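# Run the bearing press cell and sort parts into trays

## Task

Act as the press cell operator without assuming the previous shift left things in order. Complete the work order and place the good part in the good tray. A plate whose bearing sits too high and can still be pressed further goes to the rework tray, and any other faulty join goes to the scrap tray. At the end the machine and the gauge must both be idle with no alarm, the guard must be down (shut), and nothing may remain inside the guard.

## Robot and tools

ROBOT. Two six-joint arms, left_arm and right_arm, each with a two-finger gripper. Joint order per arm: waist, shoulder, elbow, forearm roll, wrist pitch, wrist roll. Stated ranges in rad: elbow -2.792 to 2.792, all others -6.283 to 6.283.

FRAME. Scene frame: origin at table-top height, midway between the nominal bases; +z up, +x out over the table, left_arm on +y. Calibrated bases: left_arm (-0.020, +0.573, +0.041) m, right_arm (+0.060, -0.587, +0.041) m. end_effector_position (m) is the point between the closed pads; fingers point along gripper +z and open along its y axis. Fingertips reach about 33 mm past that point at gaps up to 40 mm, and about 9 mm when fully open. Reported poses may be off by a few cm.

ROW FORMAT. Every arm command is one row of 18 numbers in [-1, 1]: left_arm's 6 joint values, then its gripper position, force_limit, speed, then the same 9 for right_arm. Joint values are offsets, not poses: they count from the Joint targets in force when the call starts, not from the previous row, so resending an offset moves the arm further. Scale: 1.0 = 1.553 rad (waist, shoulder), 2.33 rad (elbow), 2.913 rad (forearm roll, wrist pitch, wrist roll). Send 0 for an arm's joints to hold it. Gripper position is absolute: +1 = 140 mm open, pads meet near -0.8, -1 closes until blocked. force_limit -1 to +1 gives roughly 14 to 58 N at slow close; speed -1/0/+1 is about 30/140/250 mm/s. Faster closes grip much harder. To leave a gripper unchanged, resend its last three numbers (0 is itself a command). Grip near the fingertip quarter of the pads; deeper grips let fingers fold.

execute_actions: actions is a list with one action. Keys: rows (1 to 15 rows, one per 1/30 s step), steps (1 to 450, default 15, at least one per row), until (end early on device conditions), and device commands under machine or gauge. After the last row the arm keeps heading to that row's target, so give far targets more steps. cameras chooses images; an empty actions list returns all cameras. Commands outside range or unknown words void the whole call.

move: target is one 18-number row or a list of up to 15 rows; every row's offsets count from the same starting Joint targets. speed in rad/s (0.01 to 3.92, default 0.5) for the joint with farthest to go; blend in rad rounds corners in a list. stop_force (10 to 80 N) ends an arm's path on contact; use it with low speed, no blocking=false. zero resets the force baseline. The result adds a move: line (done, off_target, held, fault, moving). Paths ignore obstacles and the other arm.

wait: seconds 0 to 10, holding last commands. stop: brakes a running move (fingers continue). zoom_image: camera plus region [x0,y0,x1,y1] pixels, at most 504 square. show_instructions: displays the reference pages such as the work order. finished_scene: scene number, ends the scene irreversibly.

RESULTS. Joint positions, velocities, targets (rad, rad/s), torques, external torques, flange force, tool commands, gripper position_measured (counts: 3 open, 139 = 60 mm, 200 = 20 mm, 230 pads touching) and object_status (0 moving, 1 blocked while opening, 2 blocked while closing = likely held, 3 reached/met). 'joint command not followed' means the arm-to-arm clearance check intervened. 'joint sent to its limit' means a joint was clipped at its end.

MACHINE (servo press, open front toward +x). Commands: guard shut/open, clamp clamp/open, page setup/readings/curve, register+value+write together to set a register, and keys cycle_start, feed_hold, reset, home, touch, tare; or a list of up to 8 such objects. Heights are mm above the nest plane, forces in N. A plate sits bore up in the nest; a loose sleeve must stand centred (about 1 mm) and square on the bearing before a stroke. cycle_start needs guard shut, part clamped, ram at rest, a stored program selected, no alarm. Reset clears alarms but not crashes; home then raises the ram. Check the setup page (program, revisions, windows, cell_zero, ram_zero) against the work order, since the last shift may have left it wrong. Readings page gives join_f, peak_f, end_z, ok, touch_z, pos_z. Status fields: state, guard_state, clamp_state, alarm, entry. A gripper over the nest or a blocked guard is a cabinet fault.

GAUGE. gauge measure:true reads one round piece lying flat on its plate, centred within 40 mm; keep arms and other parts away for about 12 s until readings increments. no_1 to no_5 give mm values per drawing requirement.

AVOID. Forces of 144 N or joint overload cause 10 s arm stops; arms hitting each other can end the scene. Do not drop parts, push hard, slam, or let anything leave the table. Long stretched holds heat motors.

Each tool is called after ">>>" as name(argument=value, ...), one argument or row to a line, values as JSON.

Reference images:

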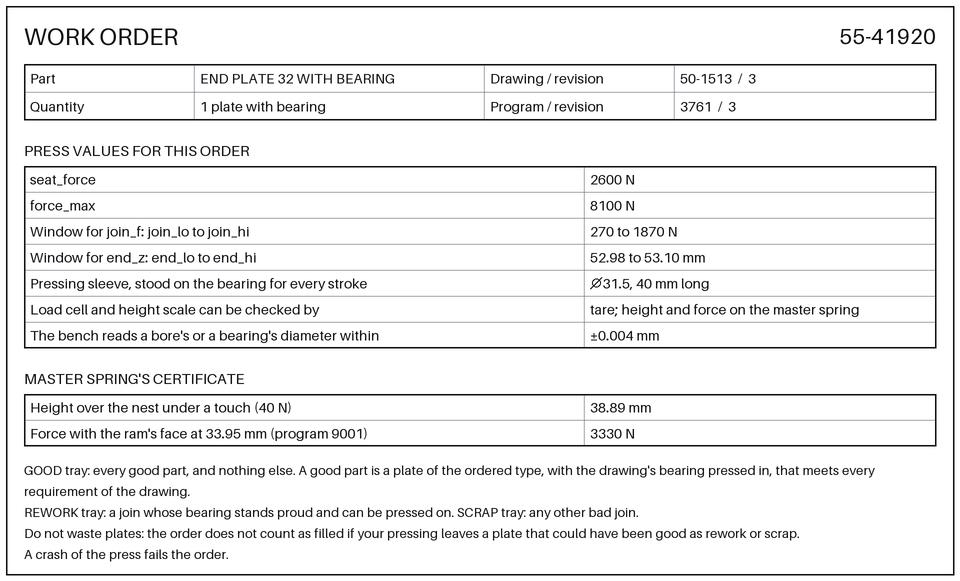

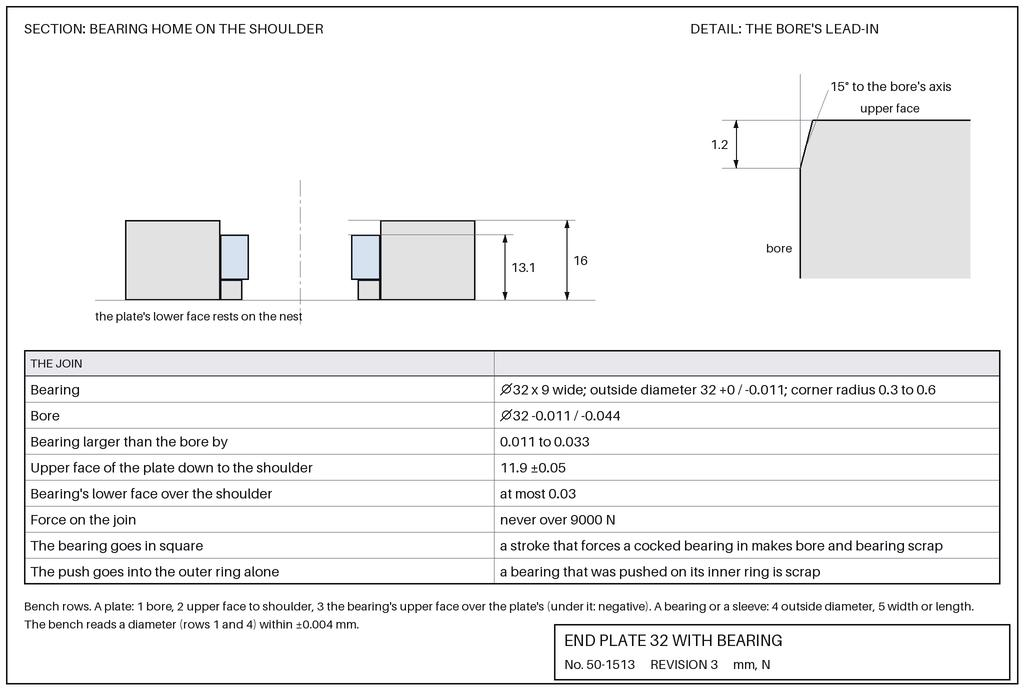

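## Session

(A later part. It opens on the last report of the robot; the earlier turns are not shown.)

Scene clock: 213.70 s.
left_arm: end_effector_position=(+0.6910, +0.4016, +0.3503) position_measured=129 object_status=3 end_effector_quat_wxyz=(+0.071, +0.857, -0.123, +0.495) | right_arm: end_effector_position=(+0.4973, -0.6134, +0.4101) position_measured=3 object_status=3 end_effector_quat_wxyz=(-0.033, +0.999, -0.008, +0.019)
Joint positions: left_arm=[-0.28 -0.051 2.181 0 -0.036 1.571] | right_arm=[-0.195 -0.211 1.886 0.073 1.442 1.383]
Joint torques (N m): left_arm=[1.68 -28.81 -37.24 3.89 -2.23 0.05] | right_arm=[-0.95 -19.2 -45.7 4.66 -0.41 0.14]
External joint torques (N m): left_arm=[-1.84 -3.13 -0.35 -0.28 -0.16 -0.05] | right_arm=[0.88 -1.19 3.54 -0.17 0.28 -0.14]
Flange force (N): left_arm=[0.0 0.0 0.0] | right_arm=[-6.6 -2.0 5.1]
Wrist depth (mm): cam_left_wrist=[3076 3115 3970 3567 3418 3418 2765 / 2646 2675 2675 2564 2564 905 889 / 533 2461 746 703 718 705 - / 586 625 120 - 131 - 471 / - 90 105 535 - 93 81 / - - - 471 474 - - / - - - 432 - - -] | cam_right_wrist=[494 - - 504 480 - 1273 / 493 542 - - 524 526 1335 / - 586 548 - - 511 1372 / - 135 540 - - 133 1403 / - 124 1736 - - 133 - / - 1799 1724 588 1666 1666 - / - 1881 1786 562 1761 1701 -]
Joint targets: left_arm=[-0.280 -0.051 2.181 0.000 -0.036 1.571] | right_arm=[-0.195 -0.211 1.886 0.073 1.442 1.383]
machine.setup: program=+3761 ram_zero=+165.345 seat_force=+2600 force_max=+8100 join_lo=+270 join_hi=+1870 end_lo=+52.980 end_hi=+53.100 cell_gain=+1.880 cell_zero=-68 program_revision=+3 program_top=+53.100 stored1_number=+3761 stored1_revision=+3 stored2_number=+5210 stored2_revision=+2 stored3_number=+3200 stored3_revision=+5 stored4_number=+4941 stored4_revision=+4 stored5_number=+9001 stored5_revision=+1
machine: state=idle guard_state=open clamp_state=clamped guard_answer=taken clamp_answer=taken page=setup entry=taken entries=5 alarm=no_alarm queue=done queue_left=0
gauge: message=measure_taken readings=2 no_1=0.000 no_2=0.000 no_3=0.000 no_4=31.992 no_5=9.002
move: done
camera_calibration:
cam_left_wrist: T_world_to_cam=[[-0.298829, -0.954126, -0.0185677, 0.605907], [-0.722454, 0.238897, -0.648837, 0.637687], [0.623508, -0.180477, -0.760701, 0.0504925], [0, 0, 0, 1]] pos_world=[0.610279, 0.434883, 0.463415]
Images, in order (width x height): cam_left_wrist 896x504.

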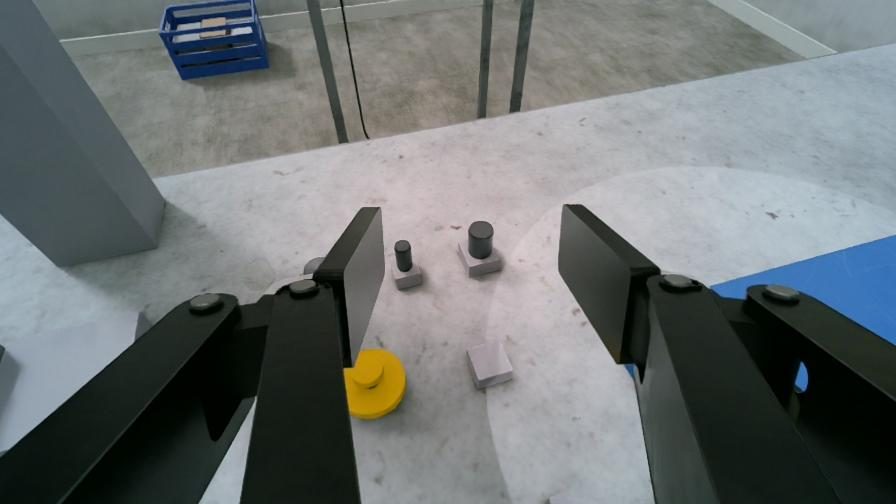

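>>> move(
  target=[-0.0258,0.4127,-0.0918,0,-0.1462,0,0,-0.5,-1,0,0,0,0,0,0,1,1,1],
  speed=0.6,
  cameras=["cam_left_wrist"],
)

>>> zoom_image(
  camera="cam_left_wrist",
  region=[380, 170, 580, 330],
)

Scene clock: 217.47 s.
left_arm: end_effector_position=(+0.8836, +0.3059, +0.0763) position_measured=129 object_status=3 end_effector_quat_wxyz=(+0.081, +0.855, -0.140, +0.493) | right_arm: end_effector_position=(+0.4973, -0.6134, +0.4101) position_measured=3 object_status=3 end_effector_quat_wxyz=(-0.033, +0.999, -0.008, +0.019)
Joint positions: left_arm=[-0.32 0.59 1.967 0 -0.462 1.571] | right_arm=[-0.195 -0.211 1.886 0.073 1.442 1.383]
Joint torques (N m): left_arm=[1.33 -77.87 -24.66 2.66 -2.21 0.07] | right_arm=[-0.68 -18.95 -45.86 4.66 -0.44 0.13]
External joint torques (N m): left_arm=[-1.51 -4.31 -0.9 -0.29 -0.2 -0.07] | right_arm=[0.53 -0.9 3.79 -0.17 0.31 -0.13]
Flange force (N): left_arm=[4.0 3.2 -5.2] | right_arm=[-6.6 -1.2 5.4]
Wrist depth (mm): cam_left_wrist=[2896 2735 1262 432 419 408 409 / - - - - - 337 337 / - - - 204 - - 295 / 250 243 150 224 149 - - / - 89 118 218 132 93 81 / - - 195 196 198 - - / - - - 174 - - -] | cam_right_wrist=[- - - - - - 1280 / - 515 555 - 501 479 1321 / 490 564 - - 549 1379 1395 / 512 135 569 553 - 133 1452 / - 124 601 - 1572 133 - / - 1761 1826 - 1678 1634 - / - 1881 1761 555 1701 1826 -]
Joint targets: left_arm=[-0.320 0.590 1.967 0.000 -0.462 1.571] | right_arm=[-0.195 -0.211 1.886 0.073 1.442 1.383]
machine.setup: program=+3761 ram_zero=+165.345 seat_force=+2600 force_max=+8100 join_lo=+270 join_hi=+1870 end_lo=+52.980 end_hi=+53.100 cell_gain=+1.880 cell_zero=-68 program_revision=+3 program_top=+53.100 stored1_number=+3761 stored1_revision=+3 stored2_number=+5210 stored2_revision=+2 stored3_number=+3200 stored3_revision=+5 stored4_number=+4941 stored4_revision=+4 stored5_number=+9001 stored5_revision=+1
machine: state=idle guard_state=open clamp_state=clamped guard_answer=taken clamp_answer=taken page=setup entry=taken entries=5 alarm=no_alarm queue=done queue_left=0
gauge: message=measure_taken readings=2 no_1=0.000 no_2=0.000 no_3=0.000 no_4=31.992 no_5=9.002
move: done
camera_calibration:
cam_left_wrist: T_world_to_cam=[[-0.336863, -0.941368, -0.0186795, 0.596766], [-0.712988, 0.267996, -0.64794, 0.604695], [0.614956, -0.204949, -0.761462, -0.280173], [0, 0, 0, 1]] pos_world=[0.804462, 0.3423, 0.189612]
Images, in order (width x height): cam_left_wrist 896x504.

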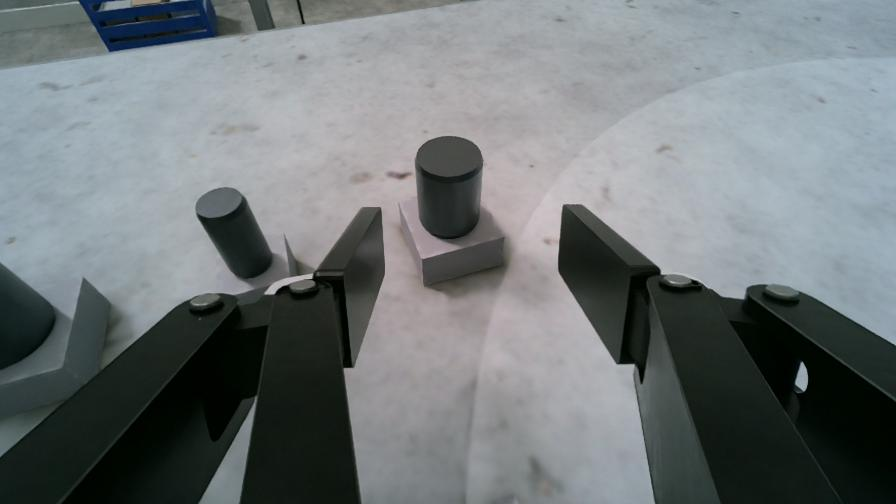

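Scaled by 2.520.

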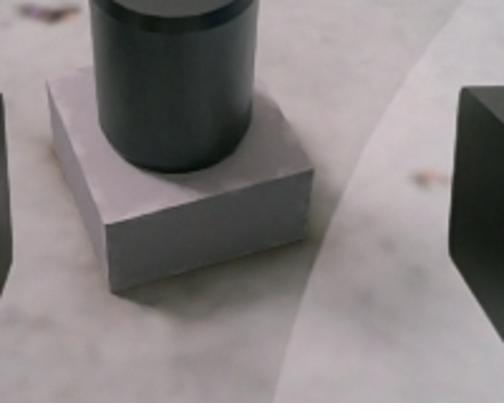

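>>> move(
  target=[0.0055,0.0531,-0.0509,0,0.0122,0,0,-0.5,-1,0,0,0,0,0,0,1,1,1],
  speed=0.1,
  cameras=["cam_left_wrist"],
)

Scene clock: 220.93 s.
left_arm: end_effector_position=(+0.9409, +0.2957, +0.0576) position_measured=129 object_status=3 end_effector_quat_wxyz=(+0.079, +0.855, -0.136, +0.494) | right_arm: end_effector_position=(+0.4973, -0.6134, +0.4101) position_measured=3 object_status=3 end_effector_quat_wxyz=(-0.033, +0.999, -0.008, +0.019)
Joint positions: left_arm=[-0.312 0.672 1.848 0 -0.426 1.571] | right_arm=[-0.195 -0.211 1.886 0.073 1.442 1.383]
Joint torques (N m): left_arm=[1.26 -86.08 -25.93 2.75 -2.21 0.06] | right_arm=[-0.71 -18.89 -45.7 4.66 -0.47 0.15]
External joint torques (N m): left_arm=[-1.47 -4.08 -0.79 -0.25 -0.2 -0.06] | right_arm=[0.51 -0.69 3.77 -0.19 0.34 -0.15]
Flange force (N): left_arm=[3.4 2.8 -4.9] | right_arm=[-6.2 -1.0 5.4]
Wrist depth (mm): cam_left_wrist=[2564 2461 1172 376 - 372 - / 296 309 - 309 306 306 311 / 262 271 261 158 259 257 256 / 225 225 120 149 149 215 - / 203 89 105 172 - 93 81 / - - - 175 175 - - / - - - 160 158 - -] | cam_right_wrist=[- 523 507 - 490 - 1254 / - - 532 525 514 509 1321 / - - 566 545 - 526 1387 / 539 135 584 571 553 143 1395 / - 124 615 748 - 133 - / - 1853 1826 573 1678 1592 - / - 1867 1826 559 1701 1724 -]
Joint targets: left_arm=[-0.312 0.672 1.848 0.000 -0.426 1.571] | right_arm=[-0.195 -0.211 1.886 0.073 1.442 1.383]
machine.setup: program=+3761 ram_zero=+165.345 seat_force=+2600 force_max=+8100 join_lo=+270 join_hi=+1870 end_lo=+52.980 end_hi=+53.100 cell_gain=+1.880 cell_zero=-68 program_revision=+3 program_top=+53.100 stored1_number=+3761 stored1_revision=+3 stored2_number=+5210 stored2_revision=+2 stored3_number=+3200 stored3_revision=+5 stored4_number=+4941 stored4_revision=+4 stored5_number=+9001 stored5_revision=+1
machine: state=idle guard_state=open clamp_state=clamped guard_answer=taken clamp_answer=taken page=setup entry=taken entries=5 alarm=no_alarm queue=done queue_left=0
gauge: message=measure_taken readings=2 no_1=0.000 no_2=0.000 no_3=0.000 no_4=31.992 no_5=9.002
move: done
camera_calibration:
cam_left_wrist: T_world_to_cam=[[-0.328802, -0.944213, -0.0187342, 0.599347], [-0.715042, 0.261859, -0.648186, 0.639847], [0.616931, -0.199729, -0.761252, -0.335178], [0, 0, 0, 1]] pos_world=[0.861366, 0.331417, 0.170813]
Images, in order (width x height): cam_left_wrist 896x504.

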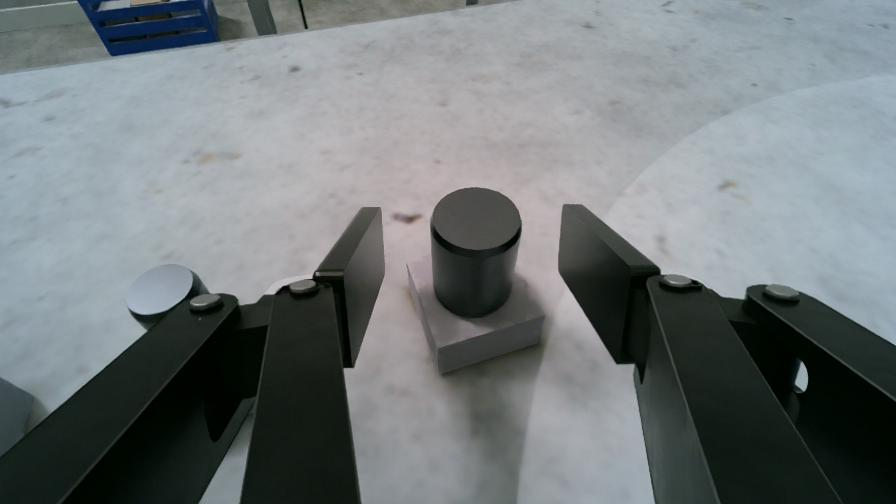

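>>> move(
  target=[0,0,0,0,0,0,-1,-0.5,-1,0,0,0,0,0,0,1,1,1],
)

>>> wait(
  seconds=0.5,
  cameras=["cam_left_wrist"],
)

Scene clock: 223.30 s.
left_arm: end_effector_position=(+0.9409, +0.2957, +0.0576) position_measured=184 object_status=0 end_effector_quat_wxyz=(+0.079, +0.855, -0.136, +0.494) | right_arm: end_effector_position=(+0.4973, -0.6134, +0.4101) position_measured=3 object_status=3 end_effector_quat_wxyz=(-0.033, +0.999, -0.008, +0.019)
Joint positions: left_arm=[-0.312 0.672 1.848 0 -0.426 1.571] | right_arm=[-0.195 -0.211 1.886 0.073 1.442 1.383]
Joint torques (N m): left_arm=[1.29 -83.11 -25.71 2.69 -1.72 0.04] | right_arm=[-1.38 -19.3 -45.81 4.6 -0.43 0.17]
External joint torques (N m): left_arm=[-1.47 -7.11 -0.96 -0.2 -0.69 -0.04] | right_arm=[1.3 -0.98 3.68 -0.1 0.3 -0.17]
Flange force (N): left_arm=[4.8 2.8 -9.3] | right_arm=[-6.3 -2.8 5.4]
Wrist depth (mm): cam_left_wrist=[2511 2675 3238 378 393 360 - / 277 - - - - 306 - / 268 257 - 162 - 260 - / 219 231 216 149 153 216 223 / - - 84 160 - 93 194 / - - - 171 - 74 - / - - - - - - -] | cam_right_wrist=[443 - 502 - - - 1260 / 478 - - - - 532 1314 / 501 - 555 533 534 527 1357 / - 135 - - 547 143 1427 / 503 124 607 - - 133 - / - 115 1761 - 1724 1634 - / - 1867 1761 566 1774 1701 -]
Joint targets: left_arm=[-0.312 0.672 1.848 0.000 -0.426 1.571] | right_arm=[-0.195 -0.211 1.886 0.073 1.442 1.383]
machine.setup: program=+3761 ram_zero=+165.345 seat_force=+2600 force_max=+8100 join_lo=+270 join_hi=+1870 end_lo=+52.980 end_hi=+53.100 cell_gain=+1.880 cell_zero=-68 program_revision=+3 program_top=+53.100 stored1_number=+3761 stored1_revision=+3 stored2_number=+5210 stored2_revision=+2 stored3_number=+3200 stored3_revision=+5 stored4_number=+4941 stored4_revision=+4 stored5_number=+9001 stored5_revision=+1
machine: state=idle guard_state=open clamp_state=clamped guard_answer=taken clamp_answer=taken page=setup entry=taken entries=5 alarm=no_alarm queue=done queue_left=0
gauge: message=measure_taken readings=2 no_1=0.000 no_2=0.000 no_3=0.000 no_4=31.992 no_5=9.002
move: done

Scene clock: 223.80 s.
left_arm: end_effector_position=(+0.9409, +0.2957, +0.0576) position_measured=184 object_status=2 end_effector_quat_wxyz=(+0.079, +0.855, -0.136, +0.494) | right_arm: end_effector_position=(+0.4973, -0.6134, +0.4101) position_measured=3 object_status=3 end_effector_quat_wxyz=(-0.033, +0.999, -0.008, +0.019)
Joint positions: left_arm=[-0.312 0.672 1.848 0 -0.426 1.571] | right_arm=[-0.195 -0.211 1.886 0.073 1.442 1.383]
Joint torques (N m): left_arm=[1.54 -82.85 -25.65 2.67 -1.72 0.04] | right_arm=[-1.16 -19.16 -45.78 4.55 -0.41 0.13]
External joint torques (N m): left_arm=[-1.76 -7.22 -1.06 -0.18 -0.69 -0.04] | right_arm=[1.06 -1.13 3.53 -0.05 0.28 -0.13]
Flange force (N): left_arm=[5.0 3.2 -9.3] | right_arm=[-6.4 -2.4 5.1]
Wrist depth (mm): cam_left_wrist=[2705 2461 2511 395 360 - - / 320 304 - - 308 - - / - 261 - 161 251 - 248 / - 224 - 149 152 - 222 / 193 - 84 159 - 93 195 / 181 - - 172 - 74 - / - - - 162 - - -] | cam_right_wrist=[- - 507 510 - - 1254 / 447 - - 525 - - 1335 / - - 576 - - 1342 1387 / 510 135 - 591 553 142 1411 / - 124 629 621 - 133 - / - 1774 1940 - 1701 1724 - / - 1812 1812 562 1678 1701 -]
Joint targets: left_arm=[-0.312 0.672 1.848 0.000 -0.426 1.571] | right_arm=[-0.195 -0.211 1.886 0.073 1.442 1.383]
Tool commands: left_gripper/position=-1.0 left_gripper/force_limit=-0.5 left_gripper/speed=-1.0 right_gripper/position=+1.0 right_gripper/force_limit=+1.0 right_gripper/speed=+1.0
machine.setup: program=+3761 ram_zero=+165.345 seat_force=+2600 force_max=+8100 join_lo=+270 join_hi=+1870 end_lo=+52.980 end_hi=+53.100 cell_gain=+1.880 cell_zero=-68 program_revision=+3 program_top=+53.100 stored1_number=+3761 stored1_revision=+3 stored2_number=+5210 stored2_revision=+2 stored3_number=+3200 stored3_revision=+5 stored4_number=+4941 stored4_revision=+4 stored5_number=+9001 stored5_revision=+1
machine: state=idle guard_state=open clamp_state=clamped guard_answer=taken clamp_answer=taken page=setup entry=taken entries=5 alarm=no_alarm queue=done queue_left=0
gauge: message=measure_taken readings=2 no_1=0.000 no_2=0.000 no_3=0.000 no_4=31.992 no_5=9.002
wait: 0.50 s
camera_calibration:
cam_left_wrist: T_world_to_cam=[[-0.328802, -0.944213, -0.0187342, 0.599347], [-0.715042, 0.261859, -0.648186, 0.639847], [0.616931, -0.199729, -0.761252, -0.335178], [0, 0, 0, 1]] pos_world=[0.861366, 0.331417, 0.170813]
Images, in order (width x height): cam_left_wrist 896x504.

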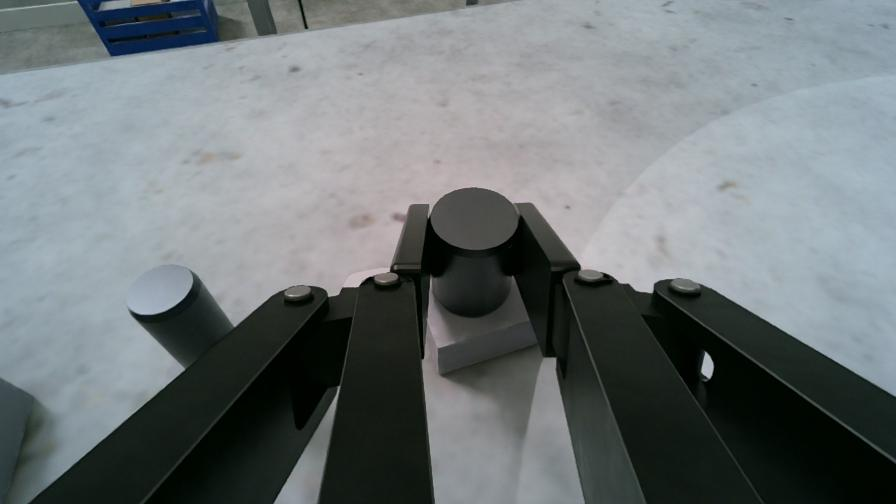

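>>> move(
  target=[
    [0,-0.0476,-0.0039,0,0.0285,0,-1,-0.5,-1,0,0,0,0,0,0,1,1,1],
    [0.2853,-0.4656,0.1429,0,0.1339,0,-1,-0.5,-1,0,0,0,0,0,0,1,1,1],
    [0.2911,-0.087,0.0889,0,-0.0247,0,-1,-0.5,-1,0,0,0,0,0,0,1,1,1],
    [0.2926,-0.047,0.0446,0,-0.0105,0,-1,-0.5,-1,0,0,0,0,0,0,1,1,1],
  ],
  speed=[0.06,0.8,0.6,0.15],
  blend=[0.03,0.05,0.03,0],
  cameras=["cam_left_wrist"],
)

>>> move(
  target=[0,0.0156,0.0008,0,-0.0089,0,-1,-0.5,-1,0,0,0,0,0,0,1,1,1],
  speed=0.02,
  stop_force=12,
  cameras=["cam_left_wrist"],
)

Scene clock: 229.50 s.
left_arm: end_effector_position=(+0.9151, +0.7386, +0.0746) position_measured=184 object_status=2 end_effector_quat_wxyz=(-0.035, +0.864, +0.060, +0.499) | right_arm: end_effector_position=(+0.4973, -0.6134, +0.4101) position_measured=3 object_status=3 end_effector_quat_wxyz=(-0.033, +0.999, -0.008, +0.019)
Joint positions: left_arm=[0.143 0.599 1.952 0 -0.457 1.571] | right_arm=[-0.195 -0.211 1.886 0.073 1.442 1.383]
Joint torques (N m): left_arm=[1.3 -81.29 -26.91 2.68 -3.03 0.08] | right_arm=[-0.8 -19.18 -45.8 4.67 -0.43 0.14]
External joint torques (N m): left_arm=[-1.57 -1.61 1.45 -0.31 0.63 -0.08] | right_arm=[0.73 -1.25 3.55 -0.16 0.3 -0.15]
Flange force (N): left_arm=[0.8 3.3 -4.9] | right_arm=[-6.7 -1.6 5.0]
Wrist depth (mm): cam_left_wrist=[2797 2537 395 286 386 392 2564 / 2122 363 - 316 339 347 323 / 1823 157 286 157 275 284 282 / 137 144 219 149 239 246 242 / 124 - 84 178 - 92 214 / - - - 167 160 74 - / - - - 151 - - -] | cam_right_wrist=[- 529 - - - 478 1260 / - 534 545 - - - 1335 / 462 - 551 537 - 523 1364 / - 135 584 - 559 133 1419 / - 124 1867 - - 133 - / - 1812 2035 - 1712 1678 - / - 1867 1812 564 1712 1666 -]
Joint targets: left_arm=[0.143 0.599 1.952 0.000 -0.457 1.571] | right_arm=[-0.195 -0.211 1.886 0.073 1.442 1.383]
machine.setup: program=+3761 ram_zero=+165.345 seat_force=+2600 force_max=+8100 join_lo=+270 join_hi=+1870 end_lo=+52.980 end_hi=+53.100 cell_gain=+1.880 cell_zero=-68 program_revision=+3 program_top=+53.100 stored1_number=+3761 stored1_revision=+3 stored2_number=+5210 stored2_revision=+2 stored3_number=+3200 stored3_revision=+5 stored4_number=+4941 stored4_revision=+4 stored5_number=+9001 stored5_revision=+1
machine: state=idle guard_state=open clamp_state=clamped guard_answer=taken clamp_answer=taken page=setup entry=taken entries=5 alarm=no_alarm queue=done queue_left=0
gauge: message=measure_taken readings=2 no_1=0.000 no_2=0.000 no_3=0.000 no_4=31.992 no_5=9.002
move: done
camera_calibration:
cam_left_wrist: T_world_to_cam=[[0.119175, -0.992698, -0.0186673, 0.635333], [-0.757593, -0.0787657, -0.647958, 0.806919], [0.641756, 0.0913625, -0.761448, -0.455576], [0, 0, 0, 1]] pos_world=[0.827969, 0.735874, 0.187812]
Images, in order (width x height): cam_left_wrist 896x504.

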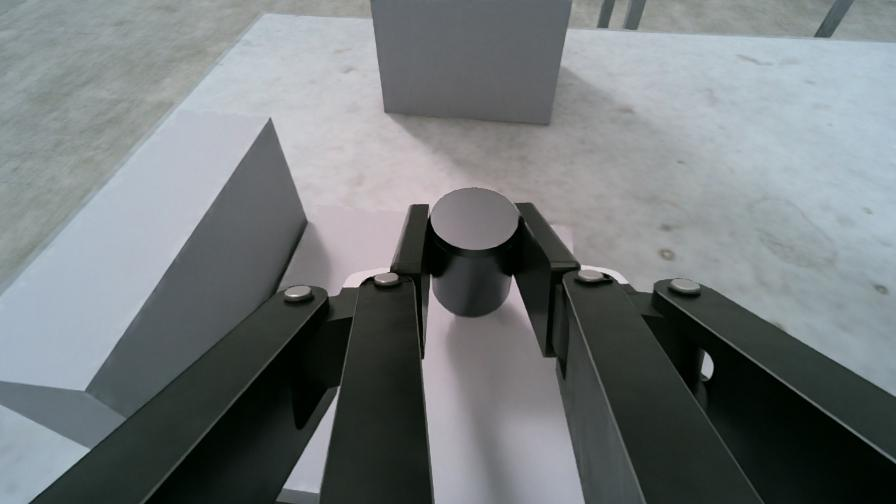

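Scene clock: 231.53 s.
left_arm: end_effector_position=(+0.9154, +0.7386, +0.0598) position_measured=184 object_status=2 end_effector_quat_wxyz=(-0.035, +0.864, +0.060, +0.499) | right_arm: end_effector_position=(+0.4973, -0.6134, +0.4101) position_measured=3 object_status=3 end_effector_quat_wxyz=(-0.033, +0.999, -0.008, +0.019)
Joint positions: left_arm=[0.143 0.621 1.954 0 -0.481 1.571] | right_arm=[-0.195 -0.211 1.886 0.073 1.442 1.383]
Joint torques (N m): left_arm=[1.19 -61.43 -13.36 2.5 3.56 0.05] | right_arm=[-1.02 -18.71 -45.83 4.63 -0.43 0.16]
External joint torques (N m): left_arm=[-1.54 -22.21 -11.39 -0.2 -5.96 -0.05] | right_arm=[0.91 -1.35 3.72 -0.13 0.3 -0.16]
Flange force (N): left_arm=[19.1 3.0 -15.7] | right_arm=[-7.1 -2.0 5.3]
Wrist depth (mm): cam_left_wrist=[2862 2461 370 285 283 - 3076 / 2159 - 306 309 310 310 - / - 145 263 264 257 - 262 / 125 145 195 149 153 226 225 / - - 84 167 123 93 197 / - - - 152 - 74 - / - - - 140 - - -] | cam_right_wrist=[- - - 491 - 475 1287 / - - 576 523 528 - 1307 / - - - 549 - 527 1364 / 486 135 - - - 133 1487 / - 124 1712 - - 133 - / - 107 1724 - 1644 1666 - / - 1867 1853 560 1736 1666 -]
Joint targets: left_arm=[0.143 0.621 1.954 0.000 -0.481 1.571] | right_arm=[-0.195 -0.211 1.886 0.073 1.442 1.383]
machine.setup: program=+3761 ram_zero=+165.345 seat_force=+2600 force_max=+8100 join_lo=+270 join_hi=+1870 end_lo=+52.980 end_hi=+53.100 cell_gain=+1.880 cell_zero=-68 program_revision=+3 program_top=+53.100 stored1_number=+3761 stored1_revision=+3 stored2_number=+5210 stored2_revision=+2 stored3_number=+3200 stored3_revision=+5 stored4_number=+4941 stored4_revision=+4 stored5_number=+9001 stored5_revision=+1
machine: state=idle guard_state=open clamp_state=clamped guard_answer=taken clamp_answer=taken page=setup entry=taken entries=5 alarm=no_alarm queue=done queue_left=0
gauge: message=measure_taken readings=2 no_1=0.000 no_2=0.000 no_3=0.000 no_4=31.992 no_5=9.002
move: contact (left_arm)
camera_calibration:
cam_left_wrist: T_world_to_cam=[[0.11918, -0.992696, -0.0187398, 0.635037], [-0.757232, -0.0786712, -0.648391, 0.797123], [0.64218, 0.0914659, -0.761077, -0.46754], [0, 0, 0, 1]] pos_world=[0.828168, 0.735873, 0.172913]
Images, in order (width x height): cam_left_wrist 896x504.

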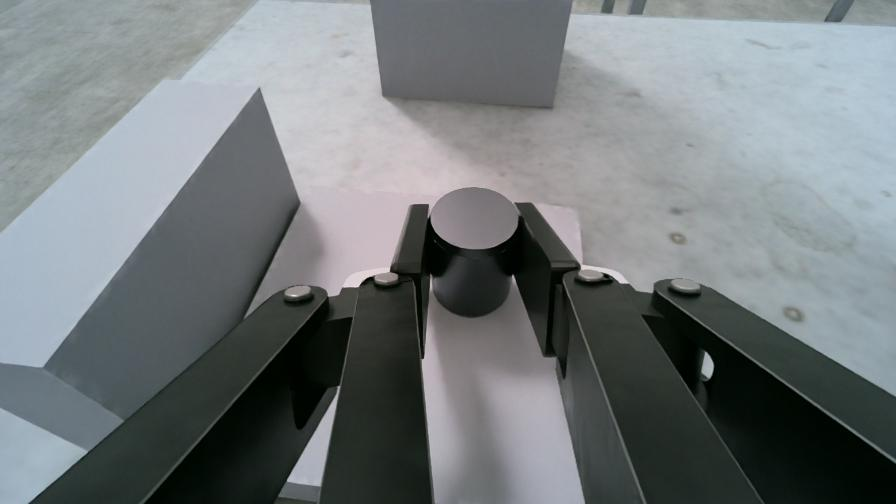

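>>> move(
  target=[
    [0,-0.0004,0,0,0.0002,0,-1,-0.5,-1,0,0,0,0,0,0,1,1,1],
  ],
  speed=0.02,
)

>>> move(
  target=[
    [0,0,0,0,0,0,-0.2,-0.5,-1,0,0,0,0,0,0,1,1,1],
    [-0.0013,-0.06,0.0434,0,-0.003,0,-0.2,-0.5,-1,0,0,0,0,0,0,1,1,1],
    [-0.0071,-0.4327,0.0974,0,0.153,0,-0.2,-0.5,-1,0,0,0,0,0,0,1,1,1],
  ],
  speed=[0.1,0.12,0.8],
  blend=[0,0.02,0],
)

>>> execute_actions(
  actions=[
    {"gauge":{"measure":true},"steps":450,"until":{"gauge":{"readings":[">",2]}}},
  ],
)

Scene clock: 232.97 s.
left_arm: end_effector_position=(+0.9153, +0.7386, +0.0602) position_measured=184 object_status=2 end_effector_quat_wxyz=(-0.035, +0.864, +0.060, +0.499) | right_arm: end_effector_position=(+0.4973, -0.6134, +0.4101) position_measured=3 object_status=3 end_effector_quat_wxyz=(-0.033, +0.999, -0.008, +0.019)
Joint positions: left_arm=[0.143 0.621 1.954 0 -0.48 1.571] | right_arm=[-0.195 -0.211 1.886 0.073 1.442 1.383]
Joint torques (N m): left_arm=[1.26 -73.38 -17.82 2.59 0.39 0.03] | right_arm=[-1.11 -19.05 -45.87 4.61 -0.39 0.15]
External joint torques (N m): left_arm=[-1.53 -10.6 -6.89 -0.3 -2.79 -0.03] | right_arm=[0.93 -0.66 3.82 -0.13 0.25 -0.15]
Flange force (N): left_arm=[10.9 3.0 -5.0] | right_arm=[-6.0 -2.0 5.7]
Wrist depth (mm): cam_left_wrist=[2675 - - 283 286 - 2322 / 2140 - - 318 313 306 - / 137 - 263 160 244 263 269 / - 145 195 149 199 230 - / - - 84 167 123 92 197 / - - - 153 - 74 - / - - - 140 - - -] | cam_right_wrist=[- 515 - 512 489 - 1273 / - - 526 - - - 1314 / 482 545 - - - 531 1357 / 508 136 577 - 547 133 1461 / - 124 613 588 580 143 - / - 1749 1736 - 1634 1582 - / - 1826 1812 560 1786 1701 -]
Joint targets: left_arm=[0.143 0.621 1.954 0.000 -0.480 1.571] | right_arm=[-0.195 -0.211 1.886 0.073 1.442 1.383]
machine.setup: program=+3761 ram_zero=+165.345 seat_force=+2600 force_max=+8100 join_lo=+270 join_hi=+1870 end_lo=+52.980 end_hi=+53.100 cell_gain=+1.880 cell_zero=-68 program_revision=+3 program_top=+53.100 stored1_number=+3761 stored1_revision=+3 stored2_number=+5210 stored2_revision=+2 stored3_number=+3200 stored3_revision=+5 stored4_number=+4941 stored4_revision=+4 stored5_number=+9001 stored5_revision=+1
machine: state=idle guard_state=open clamp_state=clamped guard_answer=taken clamp_answer=taken page=setup entry=taken entries=5 alarm=no_alarm queue=done queue_left=0
gauge: message=measure_taken readings=2 no_1=0.000 no_2=0.000 no_3=0.000 no_4=31.992 no_5=9.002
move: done

Scene clock: 235.90 s.
left_arm: end_effector_position=(+0.7001, +0.7004, +0.3500) position_measured=154 object_status=3 end_effector_quat_wxyz=(-0.032, +0.864, +0.055, +0.499) | right_arm: end_effector_position=(+0.4973, -0.6134, +0.4101) position_measured=3 object_status=3 end_effector_quat_wxyz=(-0.033, +0.999, -0.008, +0.019)
Joint positions: left_arm=[0.132 -0.051 2.181 0 -0.035 1.571] | right_arm=[-0.195 -0.211 1.886 0.073 1.442 1.383]
Joint torques (N m): left_arm=[1.35 -28.71 -37.21 3.88 -2.21 0.06] | right_arm=[-0.98 -19.16 -45.73 4.61 -0.46 0.12]
External joint torques (N m): left_arm=[-1.57 -3.05 -0.38 -0.26 -0.19 -0.06] | right_arm=[0.81 -0.53 3.67 -0.11 0.32 -0.13]
Flange force (N): left_arm=[0.0 0.0 0.0] | right_arm=[-5.7 -1.7 5.4]
Wrist depth (mm): cam_left_wrist=[3418 3466 3326 512 3155 3039 3238 / 2797 2705 2862 789 2646 2618 2705 / 2322 2237 779 674 - - 701 / 2034 1923 118 570 140 - 620 / 1697 - 84 513 121 - 81 / - - - 472 - - 71 / - - - - - - -] | cam_right_wrist=[- 554 494 499 487 - 1267 / - - - - 496 - 1342 / 492 528 - - 548 1364 1395 / 508 135 - 537 558 143 1419 / - 124 1602 - 600 133 - / - 1761 1799 609 1582 1592 - / - 1881 1839 562 1736 1749 -]
Joint targets: left_arm=[0.132 -0.052 2.181 0.000 -0.035 1.571] | right_arm=[-0.195 -0.211 1.886 0.073 1.442 1.383]
machine.setup: program=+3761 ram_zero=+165.345 seat_force=+2600 force_max=+8100 join_lo=+270 join_hi=+1870 end_lo=+52.980 end_hi=+53.100 cell_gain=+1.880 cell_zero=-68 program_revision=+3 program_top=+53.100 stored1_number=+3761 stored1_revision=+3 stored2_number=+5210 stored2_revision=+2 stored3_number=+3200 stored3_revision=+5 stored4_number=+4941 stored4_revision=+4 stored5_number=+9001 stored5_revision=+1
machine: state=idle guard_state=open clamp_state=clamped guard_answer=taken clamp_answer=taken page=setup entry=taken entries=5 alarm=no_alarm queue=done queue_left=0
gauge: message=measure_taken readings=2 no_1=0.000 no_2=0.000 no_3=0.000 no_4=31.992 no_5=9.002
move: done

Scene clock: 248.10 s.
left_arm: end_effector_position=(+0.7001, +0.7005, +0.3502) position_measured=154 object_status=3 end_effector_quat_wxyz=(-0.032, +0.864, +0.055, +0.499) | right_arm: end_effector_position=(+0.4973, -0.6134, +0.4101) position_measured=3 object_status=3 end_effector_quat_wxyz=(-0.033, +0.999, -0.008, +0.019)
Joint positions: left_arm=[0.132 -0.052 2.181 0 -0.035 1.571] | right_arm=[-0.195 -0.211 1.886 0.073 1.442 1.383]
Joint torques (N m): left_arm=[1.62 -29.03 -37.25 3.87 -2.23 0.06] | right_arm=[-1.11 -19.11 -45.89 4.62 -0.48 0.12]
External joint torques (N m): left_arm=[-1.72 -3.29 -0.34 -0.26 -0.17 -0.06] | right_arm=[0.96 -0.65 3.83 -0.12 0.34 -0.12]
Flange force (N): left_arm=[0.0 0.0 0.0] | right_arm=[-6.0 -2.1 5.6]
Wrist depth (mm): cam_left_wrist=[3326 - 3466 523 3001 3326 3076 / 2797 2829 2618 578 2705 2646 2618 / 2344 2413 - - 715 699 748 / 1985 1893 - 566 141 612 - / 1783 - 84 525 121 - 520 / - - - - - - 71 / - - - - - - -] | cam_right_wrist=[494 533 510 494 - - 1273 / 464 546 526 - 510 508 1293 / 486 571 568 539 - 526 1342 / - 124 583 - - 133 1411 / - 124 1602 593 587 133 - / - 1749 1761 - 1634 1689 - / - 1812 1826 564 1774 1724 -]
Joint targets: left_arm=[0.132 -0.052 2.181 0.000 -0.035 1.571] | right_arm=[-0.195 -0.211 1.886 0.073 1.442 1.383]
Tool commands: left_gripper/position=-0.2 left_gripper/force_limit=-0.5 left_gripper/speed=-1.0 right_gripper/position=+1.0 right_gripper/force_limit=+1.0 right_gripper/speed=+1.0
machine.setup: program=+3761 ram_zero=+165.345 seat_force=+2600 force_max=+8100 join_lo=+270 join_hi=+1870 end_lo=+52.980 end_hi=+53.100 cell_gain=+1.880 cell_zero=-68 program_revision=+3 program_top=+53.100 stored1_number=+3761 stored1_revision=+3 stored2_number=+5210 stored2_revision=+2 stored3_number=+3200 stored3_revision=+5 stored4_number=+4941 stored4_revision=+4 stored5_number=+9001 stored5_revision=+1
machine: state=idle guard_state=open clamp_state=clamped guard_answer=taken clamp_answer=taken page=setup entry=taken entries=5 alarm=no_alarm queue=done queue_left=0
gauge: message=measure_taken readings=3 no_1=0.000 no_2=0.000 no_3=0.000 no_4=31.500 no_5=40.005

>>> move(
  target=[
    [0.0058,0.3727,-0.054,0,-0.156,0,-0.2,-0.5,-1,0,0,0,0,0,0,1,1,1],
    [0.0071,0.4327,-0.0974,0,-0.153,0,-0.2,-0.5,-1,0,0,0,0,0,0,1,1,1],
    [0.0071,0.4327,-0.0974,0,-0.153,0,-1,-0.5,-1,0,0,0,0,0,0,1,1,1],
  ],
  speed=[0.8,0.15,0.1],
  blend=[0.02,0,0],
  cameras=["cam_left_wrist"],
)

Scene clock: 251.53 s.
left_arm: end_effector_position=(+0.9153, +0.7387, +0.0602) position_measured=184 object_status=0 end_effector_quat_wxyz=(-0.035, +0.864, +0.060, +0.499) | right_arm: end_effector_position=(+0.4973, -0.6134, +0.4101) position_measured=3 object_status=3 end_effector_quat_wxyz=(-0.033, +0.999, -0.008, +0.019)
Joint positions: left_arm=[0.143 0.621 1.954 0 -0.48 1.571] | right_arm=[-0.195 -0.211 1.886 0.073 1.442 1.383]
Joint torques (N m): left_arm=[1.34 -78.21 -23.86 2.54 -1.86 0.01] | right_arm=[-0.75 -19.32 -45.68 4.57 -0.37 0.06]
External joint torques (N m): left_arm=[-1.64 -5.35 -0.79 -0.26 -0.53 -0.01] | right_arm=[0.62 -0.71 3.56 -0.08 0.24 -0.07]
Flange force (N): left_arm=[4.2 3.4 -7.0] | right_arm=[-5.9 -1.5 5.3]
Wrist depth (mm): cam_left_wrist=[- 3039 - 285 293 385 - / - 168 - 310 - - 310 / - - 266 211 249 260 - / - 138 195 148 152 225 224 / - - 84 166 123 93 198 / - - - 152 - 74 - / - - - 140 - - -] | cam_right_wrist=[476 - 510 - 494 477 1254 / 462 - 543 533 - 1260 1273 / 479 - 549 537 - 1364 1372 / 524 135 584 - - 133 1444 / - 124 632 - 577 133 - / - 1749 1724 - 1644 1644 - / - 1799 1812 559 1712 1655 -]
Joint targets: left_arm=[0.143 0.621 1.954 0.000 -0.480 1.571] | right_arm=[-0.195 -0.211 1.886 0.073 1.442 1.383]
machine.setup: program=+3761 ram_zero=+165.345 seat_force=+2600 force_max=+8100 join_lo=+270 join_hi=+1870 end_lo=+52.980 end_hi=+53.100 cell_gain=+1.880 cell_zero=-68 program_revision=+3 program_top=+53.100 stored1_number=+3761 stored1_revision=+3 stored2_number=+5210 stored2_revision=+2 stored3_number=+3200 stored3_revision=+5 stored4_number=+4941 stored4_revision=+4 stored5_number=+9001 stored5_revision=+1
machine: state=idle guard_state=open clamp_state=clamped guard_answer=taken clamp_answer=taken page=setup entry=taken entries=5 alarm=no_alarm queue=done queue_left=0
gauge: message=measure_taken readings=3 no_1=0.000 no_2=0.000 no_3=0.000 no_4=31.500 no_5=40.005
move: done
camera_calibration:
cam_left_wrist: T_world_to_cam=[[0.11918, -0.992696, -0.0187398, 0.635047], [-0.757232, -0.0786712, -0.648391, 0.797447], [0.64218, 0.0914659, -0.761077, -0.46716], [0, 0, 0, 1]] pos_world=[0.828168, 0.735873, 0.173413]
Images, in order (width x height): cam_left_wrist 896x504.

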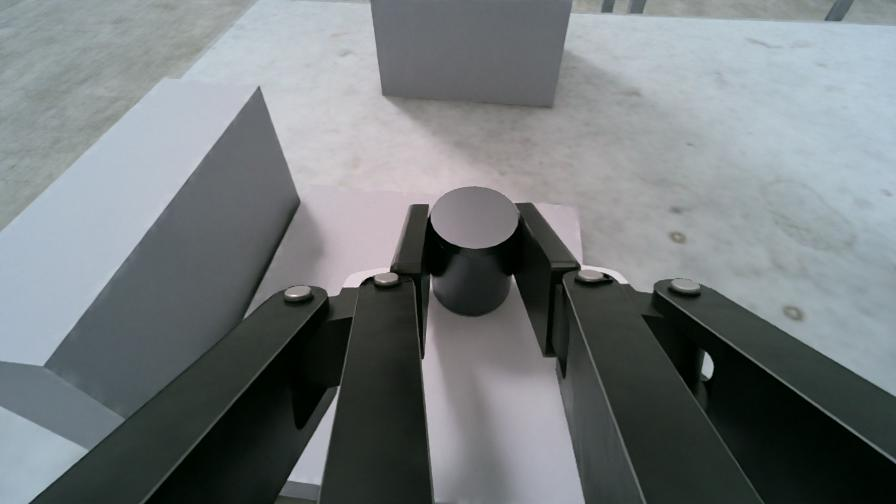

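>>> move(
  target=[
    [0,-0.0547,-0.0052,0,0.0333,0,-1,-0.5,-1,0,0,0,0,0,0,1,1,1],
    [-0.0071,-0.4327,0.0974,0,0.153,0,-1,-0.5,-1,0,0,0,0,0,0,1,1,1],
    [-0.292,-0.1822,-0.017,-0.4498,0.5151,0.7186,-1,-0.5,-1,0,0,0,0,0,0,1,1,1],
    [-0.3818,-0.1041,-0.027,-0.5002,0.4735,0.7505,-1,-0.5,-1,0,0,0,0,0,0,1,1,1],
  ],
  speed=[0.06,0.8,0.8,0.15],
  blend=[0.03,0.05,0.03,0],
  cameras=["cam_nest","cam_left_wrist"],
)

Scene clock: 259.73 s.
left_arm: end_effector_position=(+0.5999, +0.0213, +0.1902) position_measured=184 object_status=2 end_effector_quat_wxyz=(+0.353, +0.613, -0.612, +0.354) | right_arm: end_effector_position=(+0.4973, -0.6134, +0.4101) position_measured=3 object_status=3 end_effector_quat_wxyz=(-0.033, +0.999, -0.008, +0.019)
Joint positions: left_arm=[-0.45 0.459 1.891 -1.457 0.899 3.757] | right_arm=[-0.195 -0.211 1.886 0.073 1.442 1.383]
Joint torques (N m): left_arm=[1.6 -71.02 -28.46 -1.34 2.04 0.07] | right_arm=[-0.96 -19.07 -45.79 4.66 -0.41 0.13]
External joint torques (N m): left_arm=[-1.73 -1.71 0.65 0.14 -0.67 -0.07] | right_arm=[0.8 -0.78 3.68 -0.17 0.28 -0.14]
Flange force (N): left_arm=[2.4 4.4 0.4] | right_arm=[-6.1 -1.7 5.4]
Wrist depth (mm): cam_left_wrist=[686 - 680 - 697 656 184 / - - 559 - 554 535 176 / 472 - 314 312 308 264 176 / 396 - 277 149 260 260 177 / - - 84 185 - 92 169 / - - - 180 - 74 - / - - - 165 - - -] | cam_right_wrist=[- - 512 - - 465 1349 / 489 546 521 507 498 - 1372 / 482 - 558 575 - 1435 1357 / 508 135 577 - - 133 1469 / - 124 1678 - 590 133 - / - 1786 1761 - 1666 1655 - / - 1839 1812 559 604 1736 -]
Joint targets: left_arm=[-0.450 0.459 1.891 -1.457 0.899 3.757] | right_arm=[-0.195 -0.211 1.886 0.073 1.442 1.383]
machine.setup: program=+3761 ram_zero=+165.345 seat_force=+2600 force_max=+8100 join_lo=+270 join_hi=+1870 end_lo=+52.980 end_hi=+53.100 cell_gain=+1.880 cell_zero=-68 program_revision=+3 program_top=+53.100 stored1_number=+3761 stored1_revision=+3 stored2_number=+5210 stored2_revision=+2 stored3_number=+3200 stored3_revision=+5 stored4_number=+4941 stored4_revision=+4 stored5_number=+9001 stored5_revision=+1
machine: state=idle guard_state=open clamp_state=clamped guard_answer=taken clamp_answer=taken page=setup entry=taken entries=5 alarm=no_alarm queue=done queue_left=0
gauge: message=measure_taken readings=3 no_1=0.000 no_2=0.000 no_3=0.000 no_4=31.500 no_5=40.005
move: done
camera_calibration:
cam_left_wrist: T_world_to_cam=[[-0.999649, 0.0185313, -0.0189286, 0.612614], [0.0263802, 0.761322, -0.647838, 0.0983469], [0.00240543, -0.64811, -0.761543, 0.299659], [0, 0, 0, 1]] pos_world=[0.609084, 0.107986, 0.303512]
Images, in order (width x height): cam_nest 896x504, cam_left_wrist 896x504.

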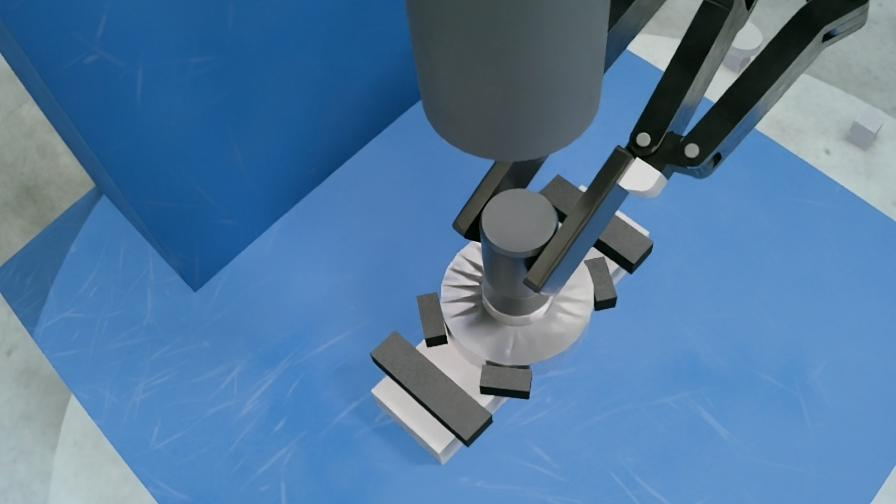

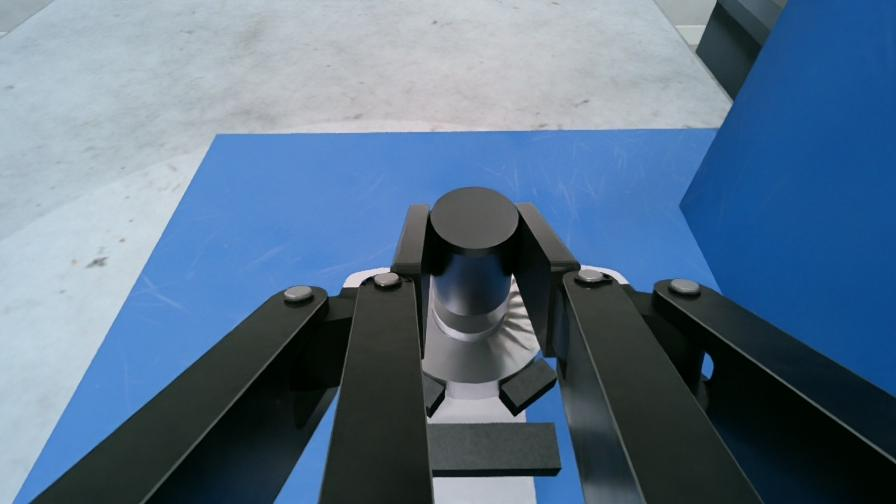

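>>> move(
  target=[0,0.0066,0.0014,-0.004,-0.0003,0.0065,-1,-0.5,-1,0,0,0,0,0,0,1,1,1],
  speed=0.02,
  stop_force=12,
  cameras=["cam_nest","cam_left_wrist"],
)

>>> zoom_image(
  camera="cam_nest",
  region=[440, 190, 620, 370],
)

>>> zoom_image(
  camera="cam_left_wrist",
  region=[400, 180, 560, 360],
)

Scene clock: 262.00 s.
left_arm: end_effector_position=(+0.6001, +0.0210, +0.1823) position_measured=184 object_status=2 end_effector_quat_wxyz=(+0.353, +0.612, -0.613, +0.354) | right_arm: end_effector_position=(+0.4973, -0.6134, +0.4101) position_measured=3 object_status=3 end_effector_quat_wxyz=(-0.033, +0.999, -0.008, +0.019)
Joint positions: left_arm=[-0.45 0.469 1.894 -1.469 0.898 3.776] | right_arm=[-0.195 -0.211 1.886 0.073 1.442 1.383]
Joint torques (N m): left_arm=[1.2 -71.09 -28.08 -1.39 2.13 0.06] | right_arm=[-1.33 -19.22 -45.65 4.68 -0.43 0.13]
External joint torques (N m): left_arm=[-1.35 -1.94 0.89 0.18 -0.72 -0.06] | right_arm=[1.11 -0.33 3.65 -0.2 0.29 -0.13]
Flange force (N): left_arm=[2.3 4.8 -0.4] | right_arm=[-5.2 -2.4 5.5]
Wrist depth (mm): cam_left_wrist=[693 633 641 662 - 730 185 / 539 546 551 326 339 227 176 / - - 301 299 299 246 177 / 395 257 259 149 250 247 186 / - - 84 176 - 93 170 / - - - 174 - 74 - / - - - 158 - - -] | cam_right_wrist=[- - - - - - 1280 / - 542 - - 503 - 1287 / 517 564 564 542 535 534 1357 / 509 135 584 562 549 143 1452 / - 124 1582 - 1552 143 - / - 1786 1925 - 1644 1644 - / - 1826 1826 552 1712 1736 -]
Joint targets: left_arm=[-0.450 0.469 1.894 -1.469 0.898 3.776] | right_arm=[-0.195 -0.211 1.886 0.073 1.442 1.383]
machine.setup: program=+3761 ram_zero=+165.345 seat_force=+2600 force_max=+8100 join_lo=+270 join_hi=+1870 end_lo=+52.980 end_hi=+53.100 cell_gain=+1.880 cell_zero=-68 program_revision=+3 program_top=+53.100 stored1_number=+3761 stored1_revision=+3 stored2_number=+5210 stored2_revision=+2 stored3_number=+3200 stored3_revision=+5 stored4_number=+4941 stored4_revision=+4 stored5_number=+9001 stored5_revision=+1
machine: state=idle guard_state=open clamp_state=clamped guard_answer=taken clamp_answer=taken page=setup entry=taken entries=5 alarm=no_alarm queue=done queue_left=0
gauge: message=measure_taken readings=3 no_1=0.000 no_2=0.000 no_3=0.000 no_4=31.500 no_5=40.005
move: done
camera_calibration:
cam_left_wrist: T_world_to_cam=[[-0.999619, 0.0192224, -0.01981, 0.612832], [0.0274801, 0.760705, -0.648516, 0.0929198], [0.0026035, -0.648813, -0.760943, 0.293076], [0, 0, 0, 1]] pos_world=[0.609282, 0.107687, 0.295414]
Images, in order (width x height): cam_nest 896x504, cam_left_wrist 896x504.

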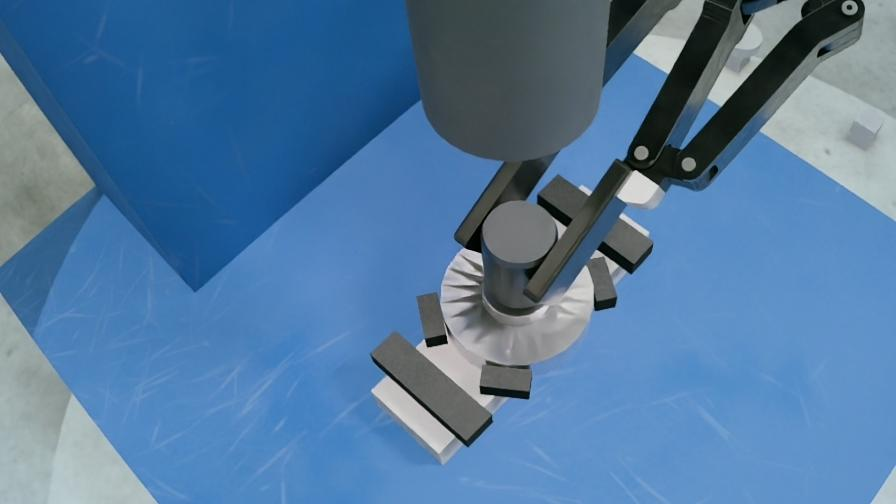

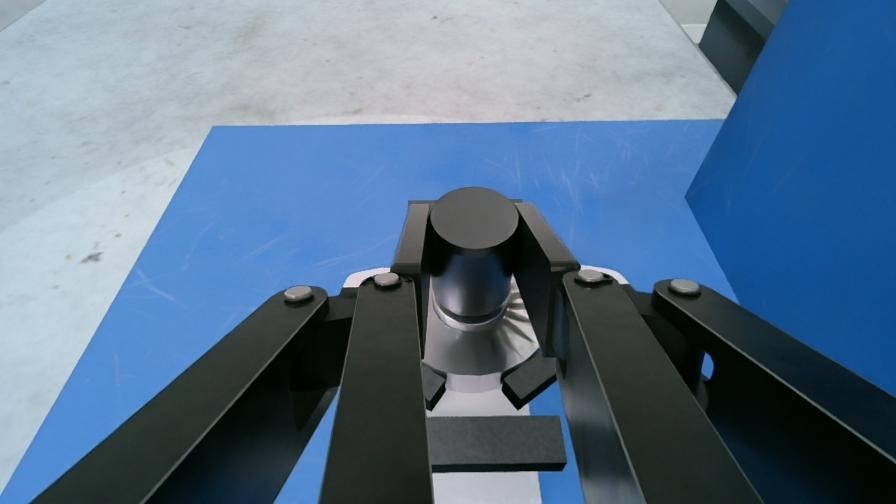

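Scaled by 2.800.

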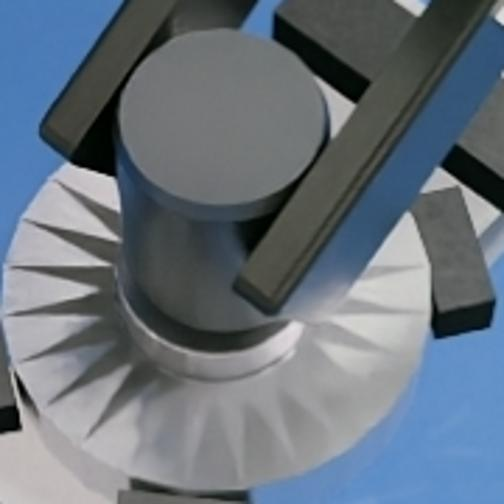

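Scaled by 2.800.

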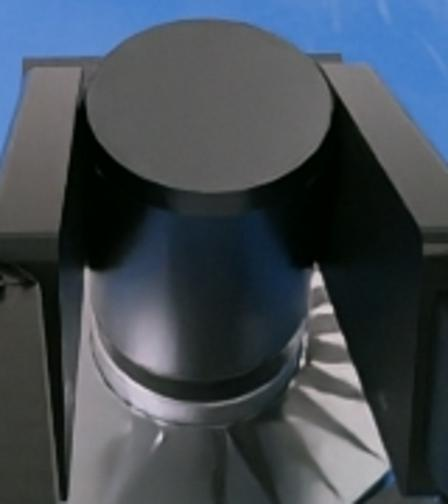

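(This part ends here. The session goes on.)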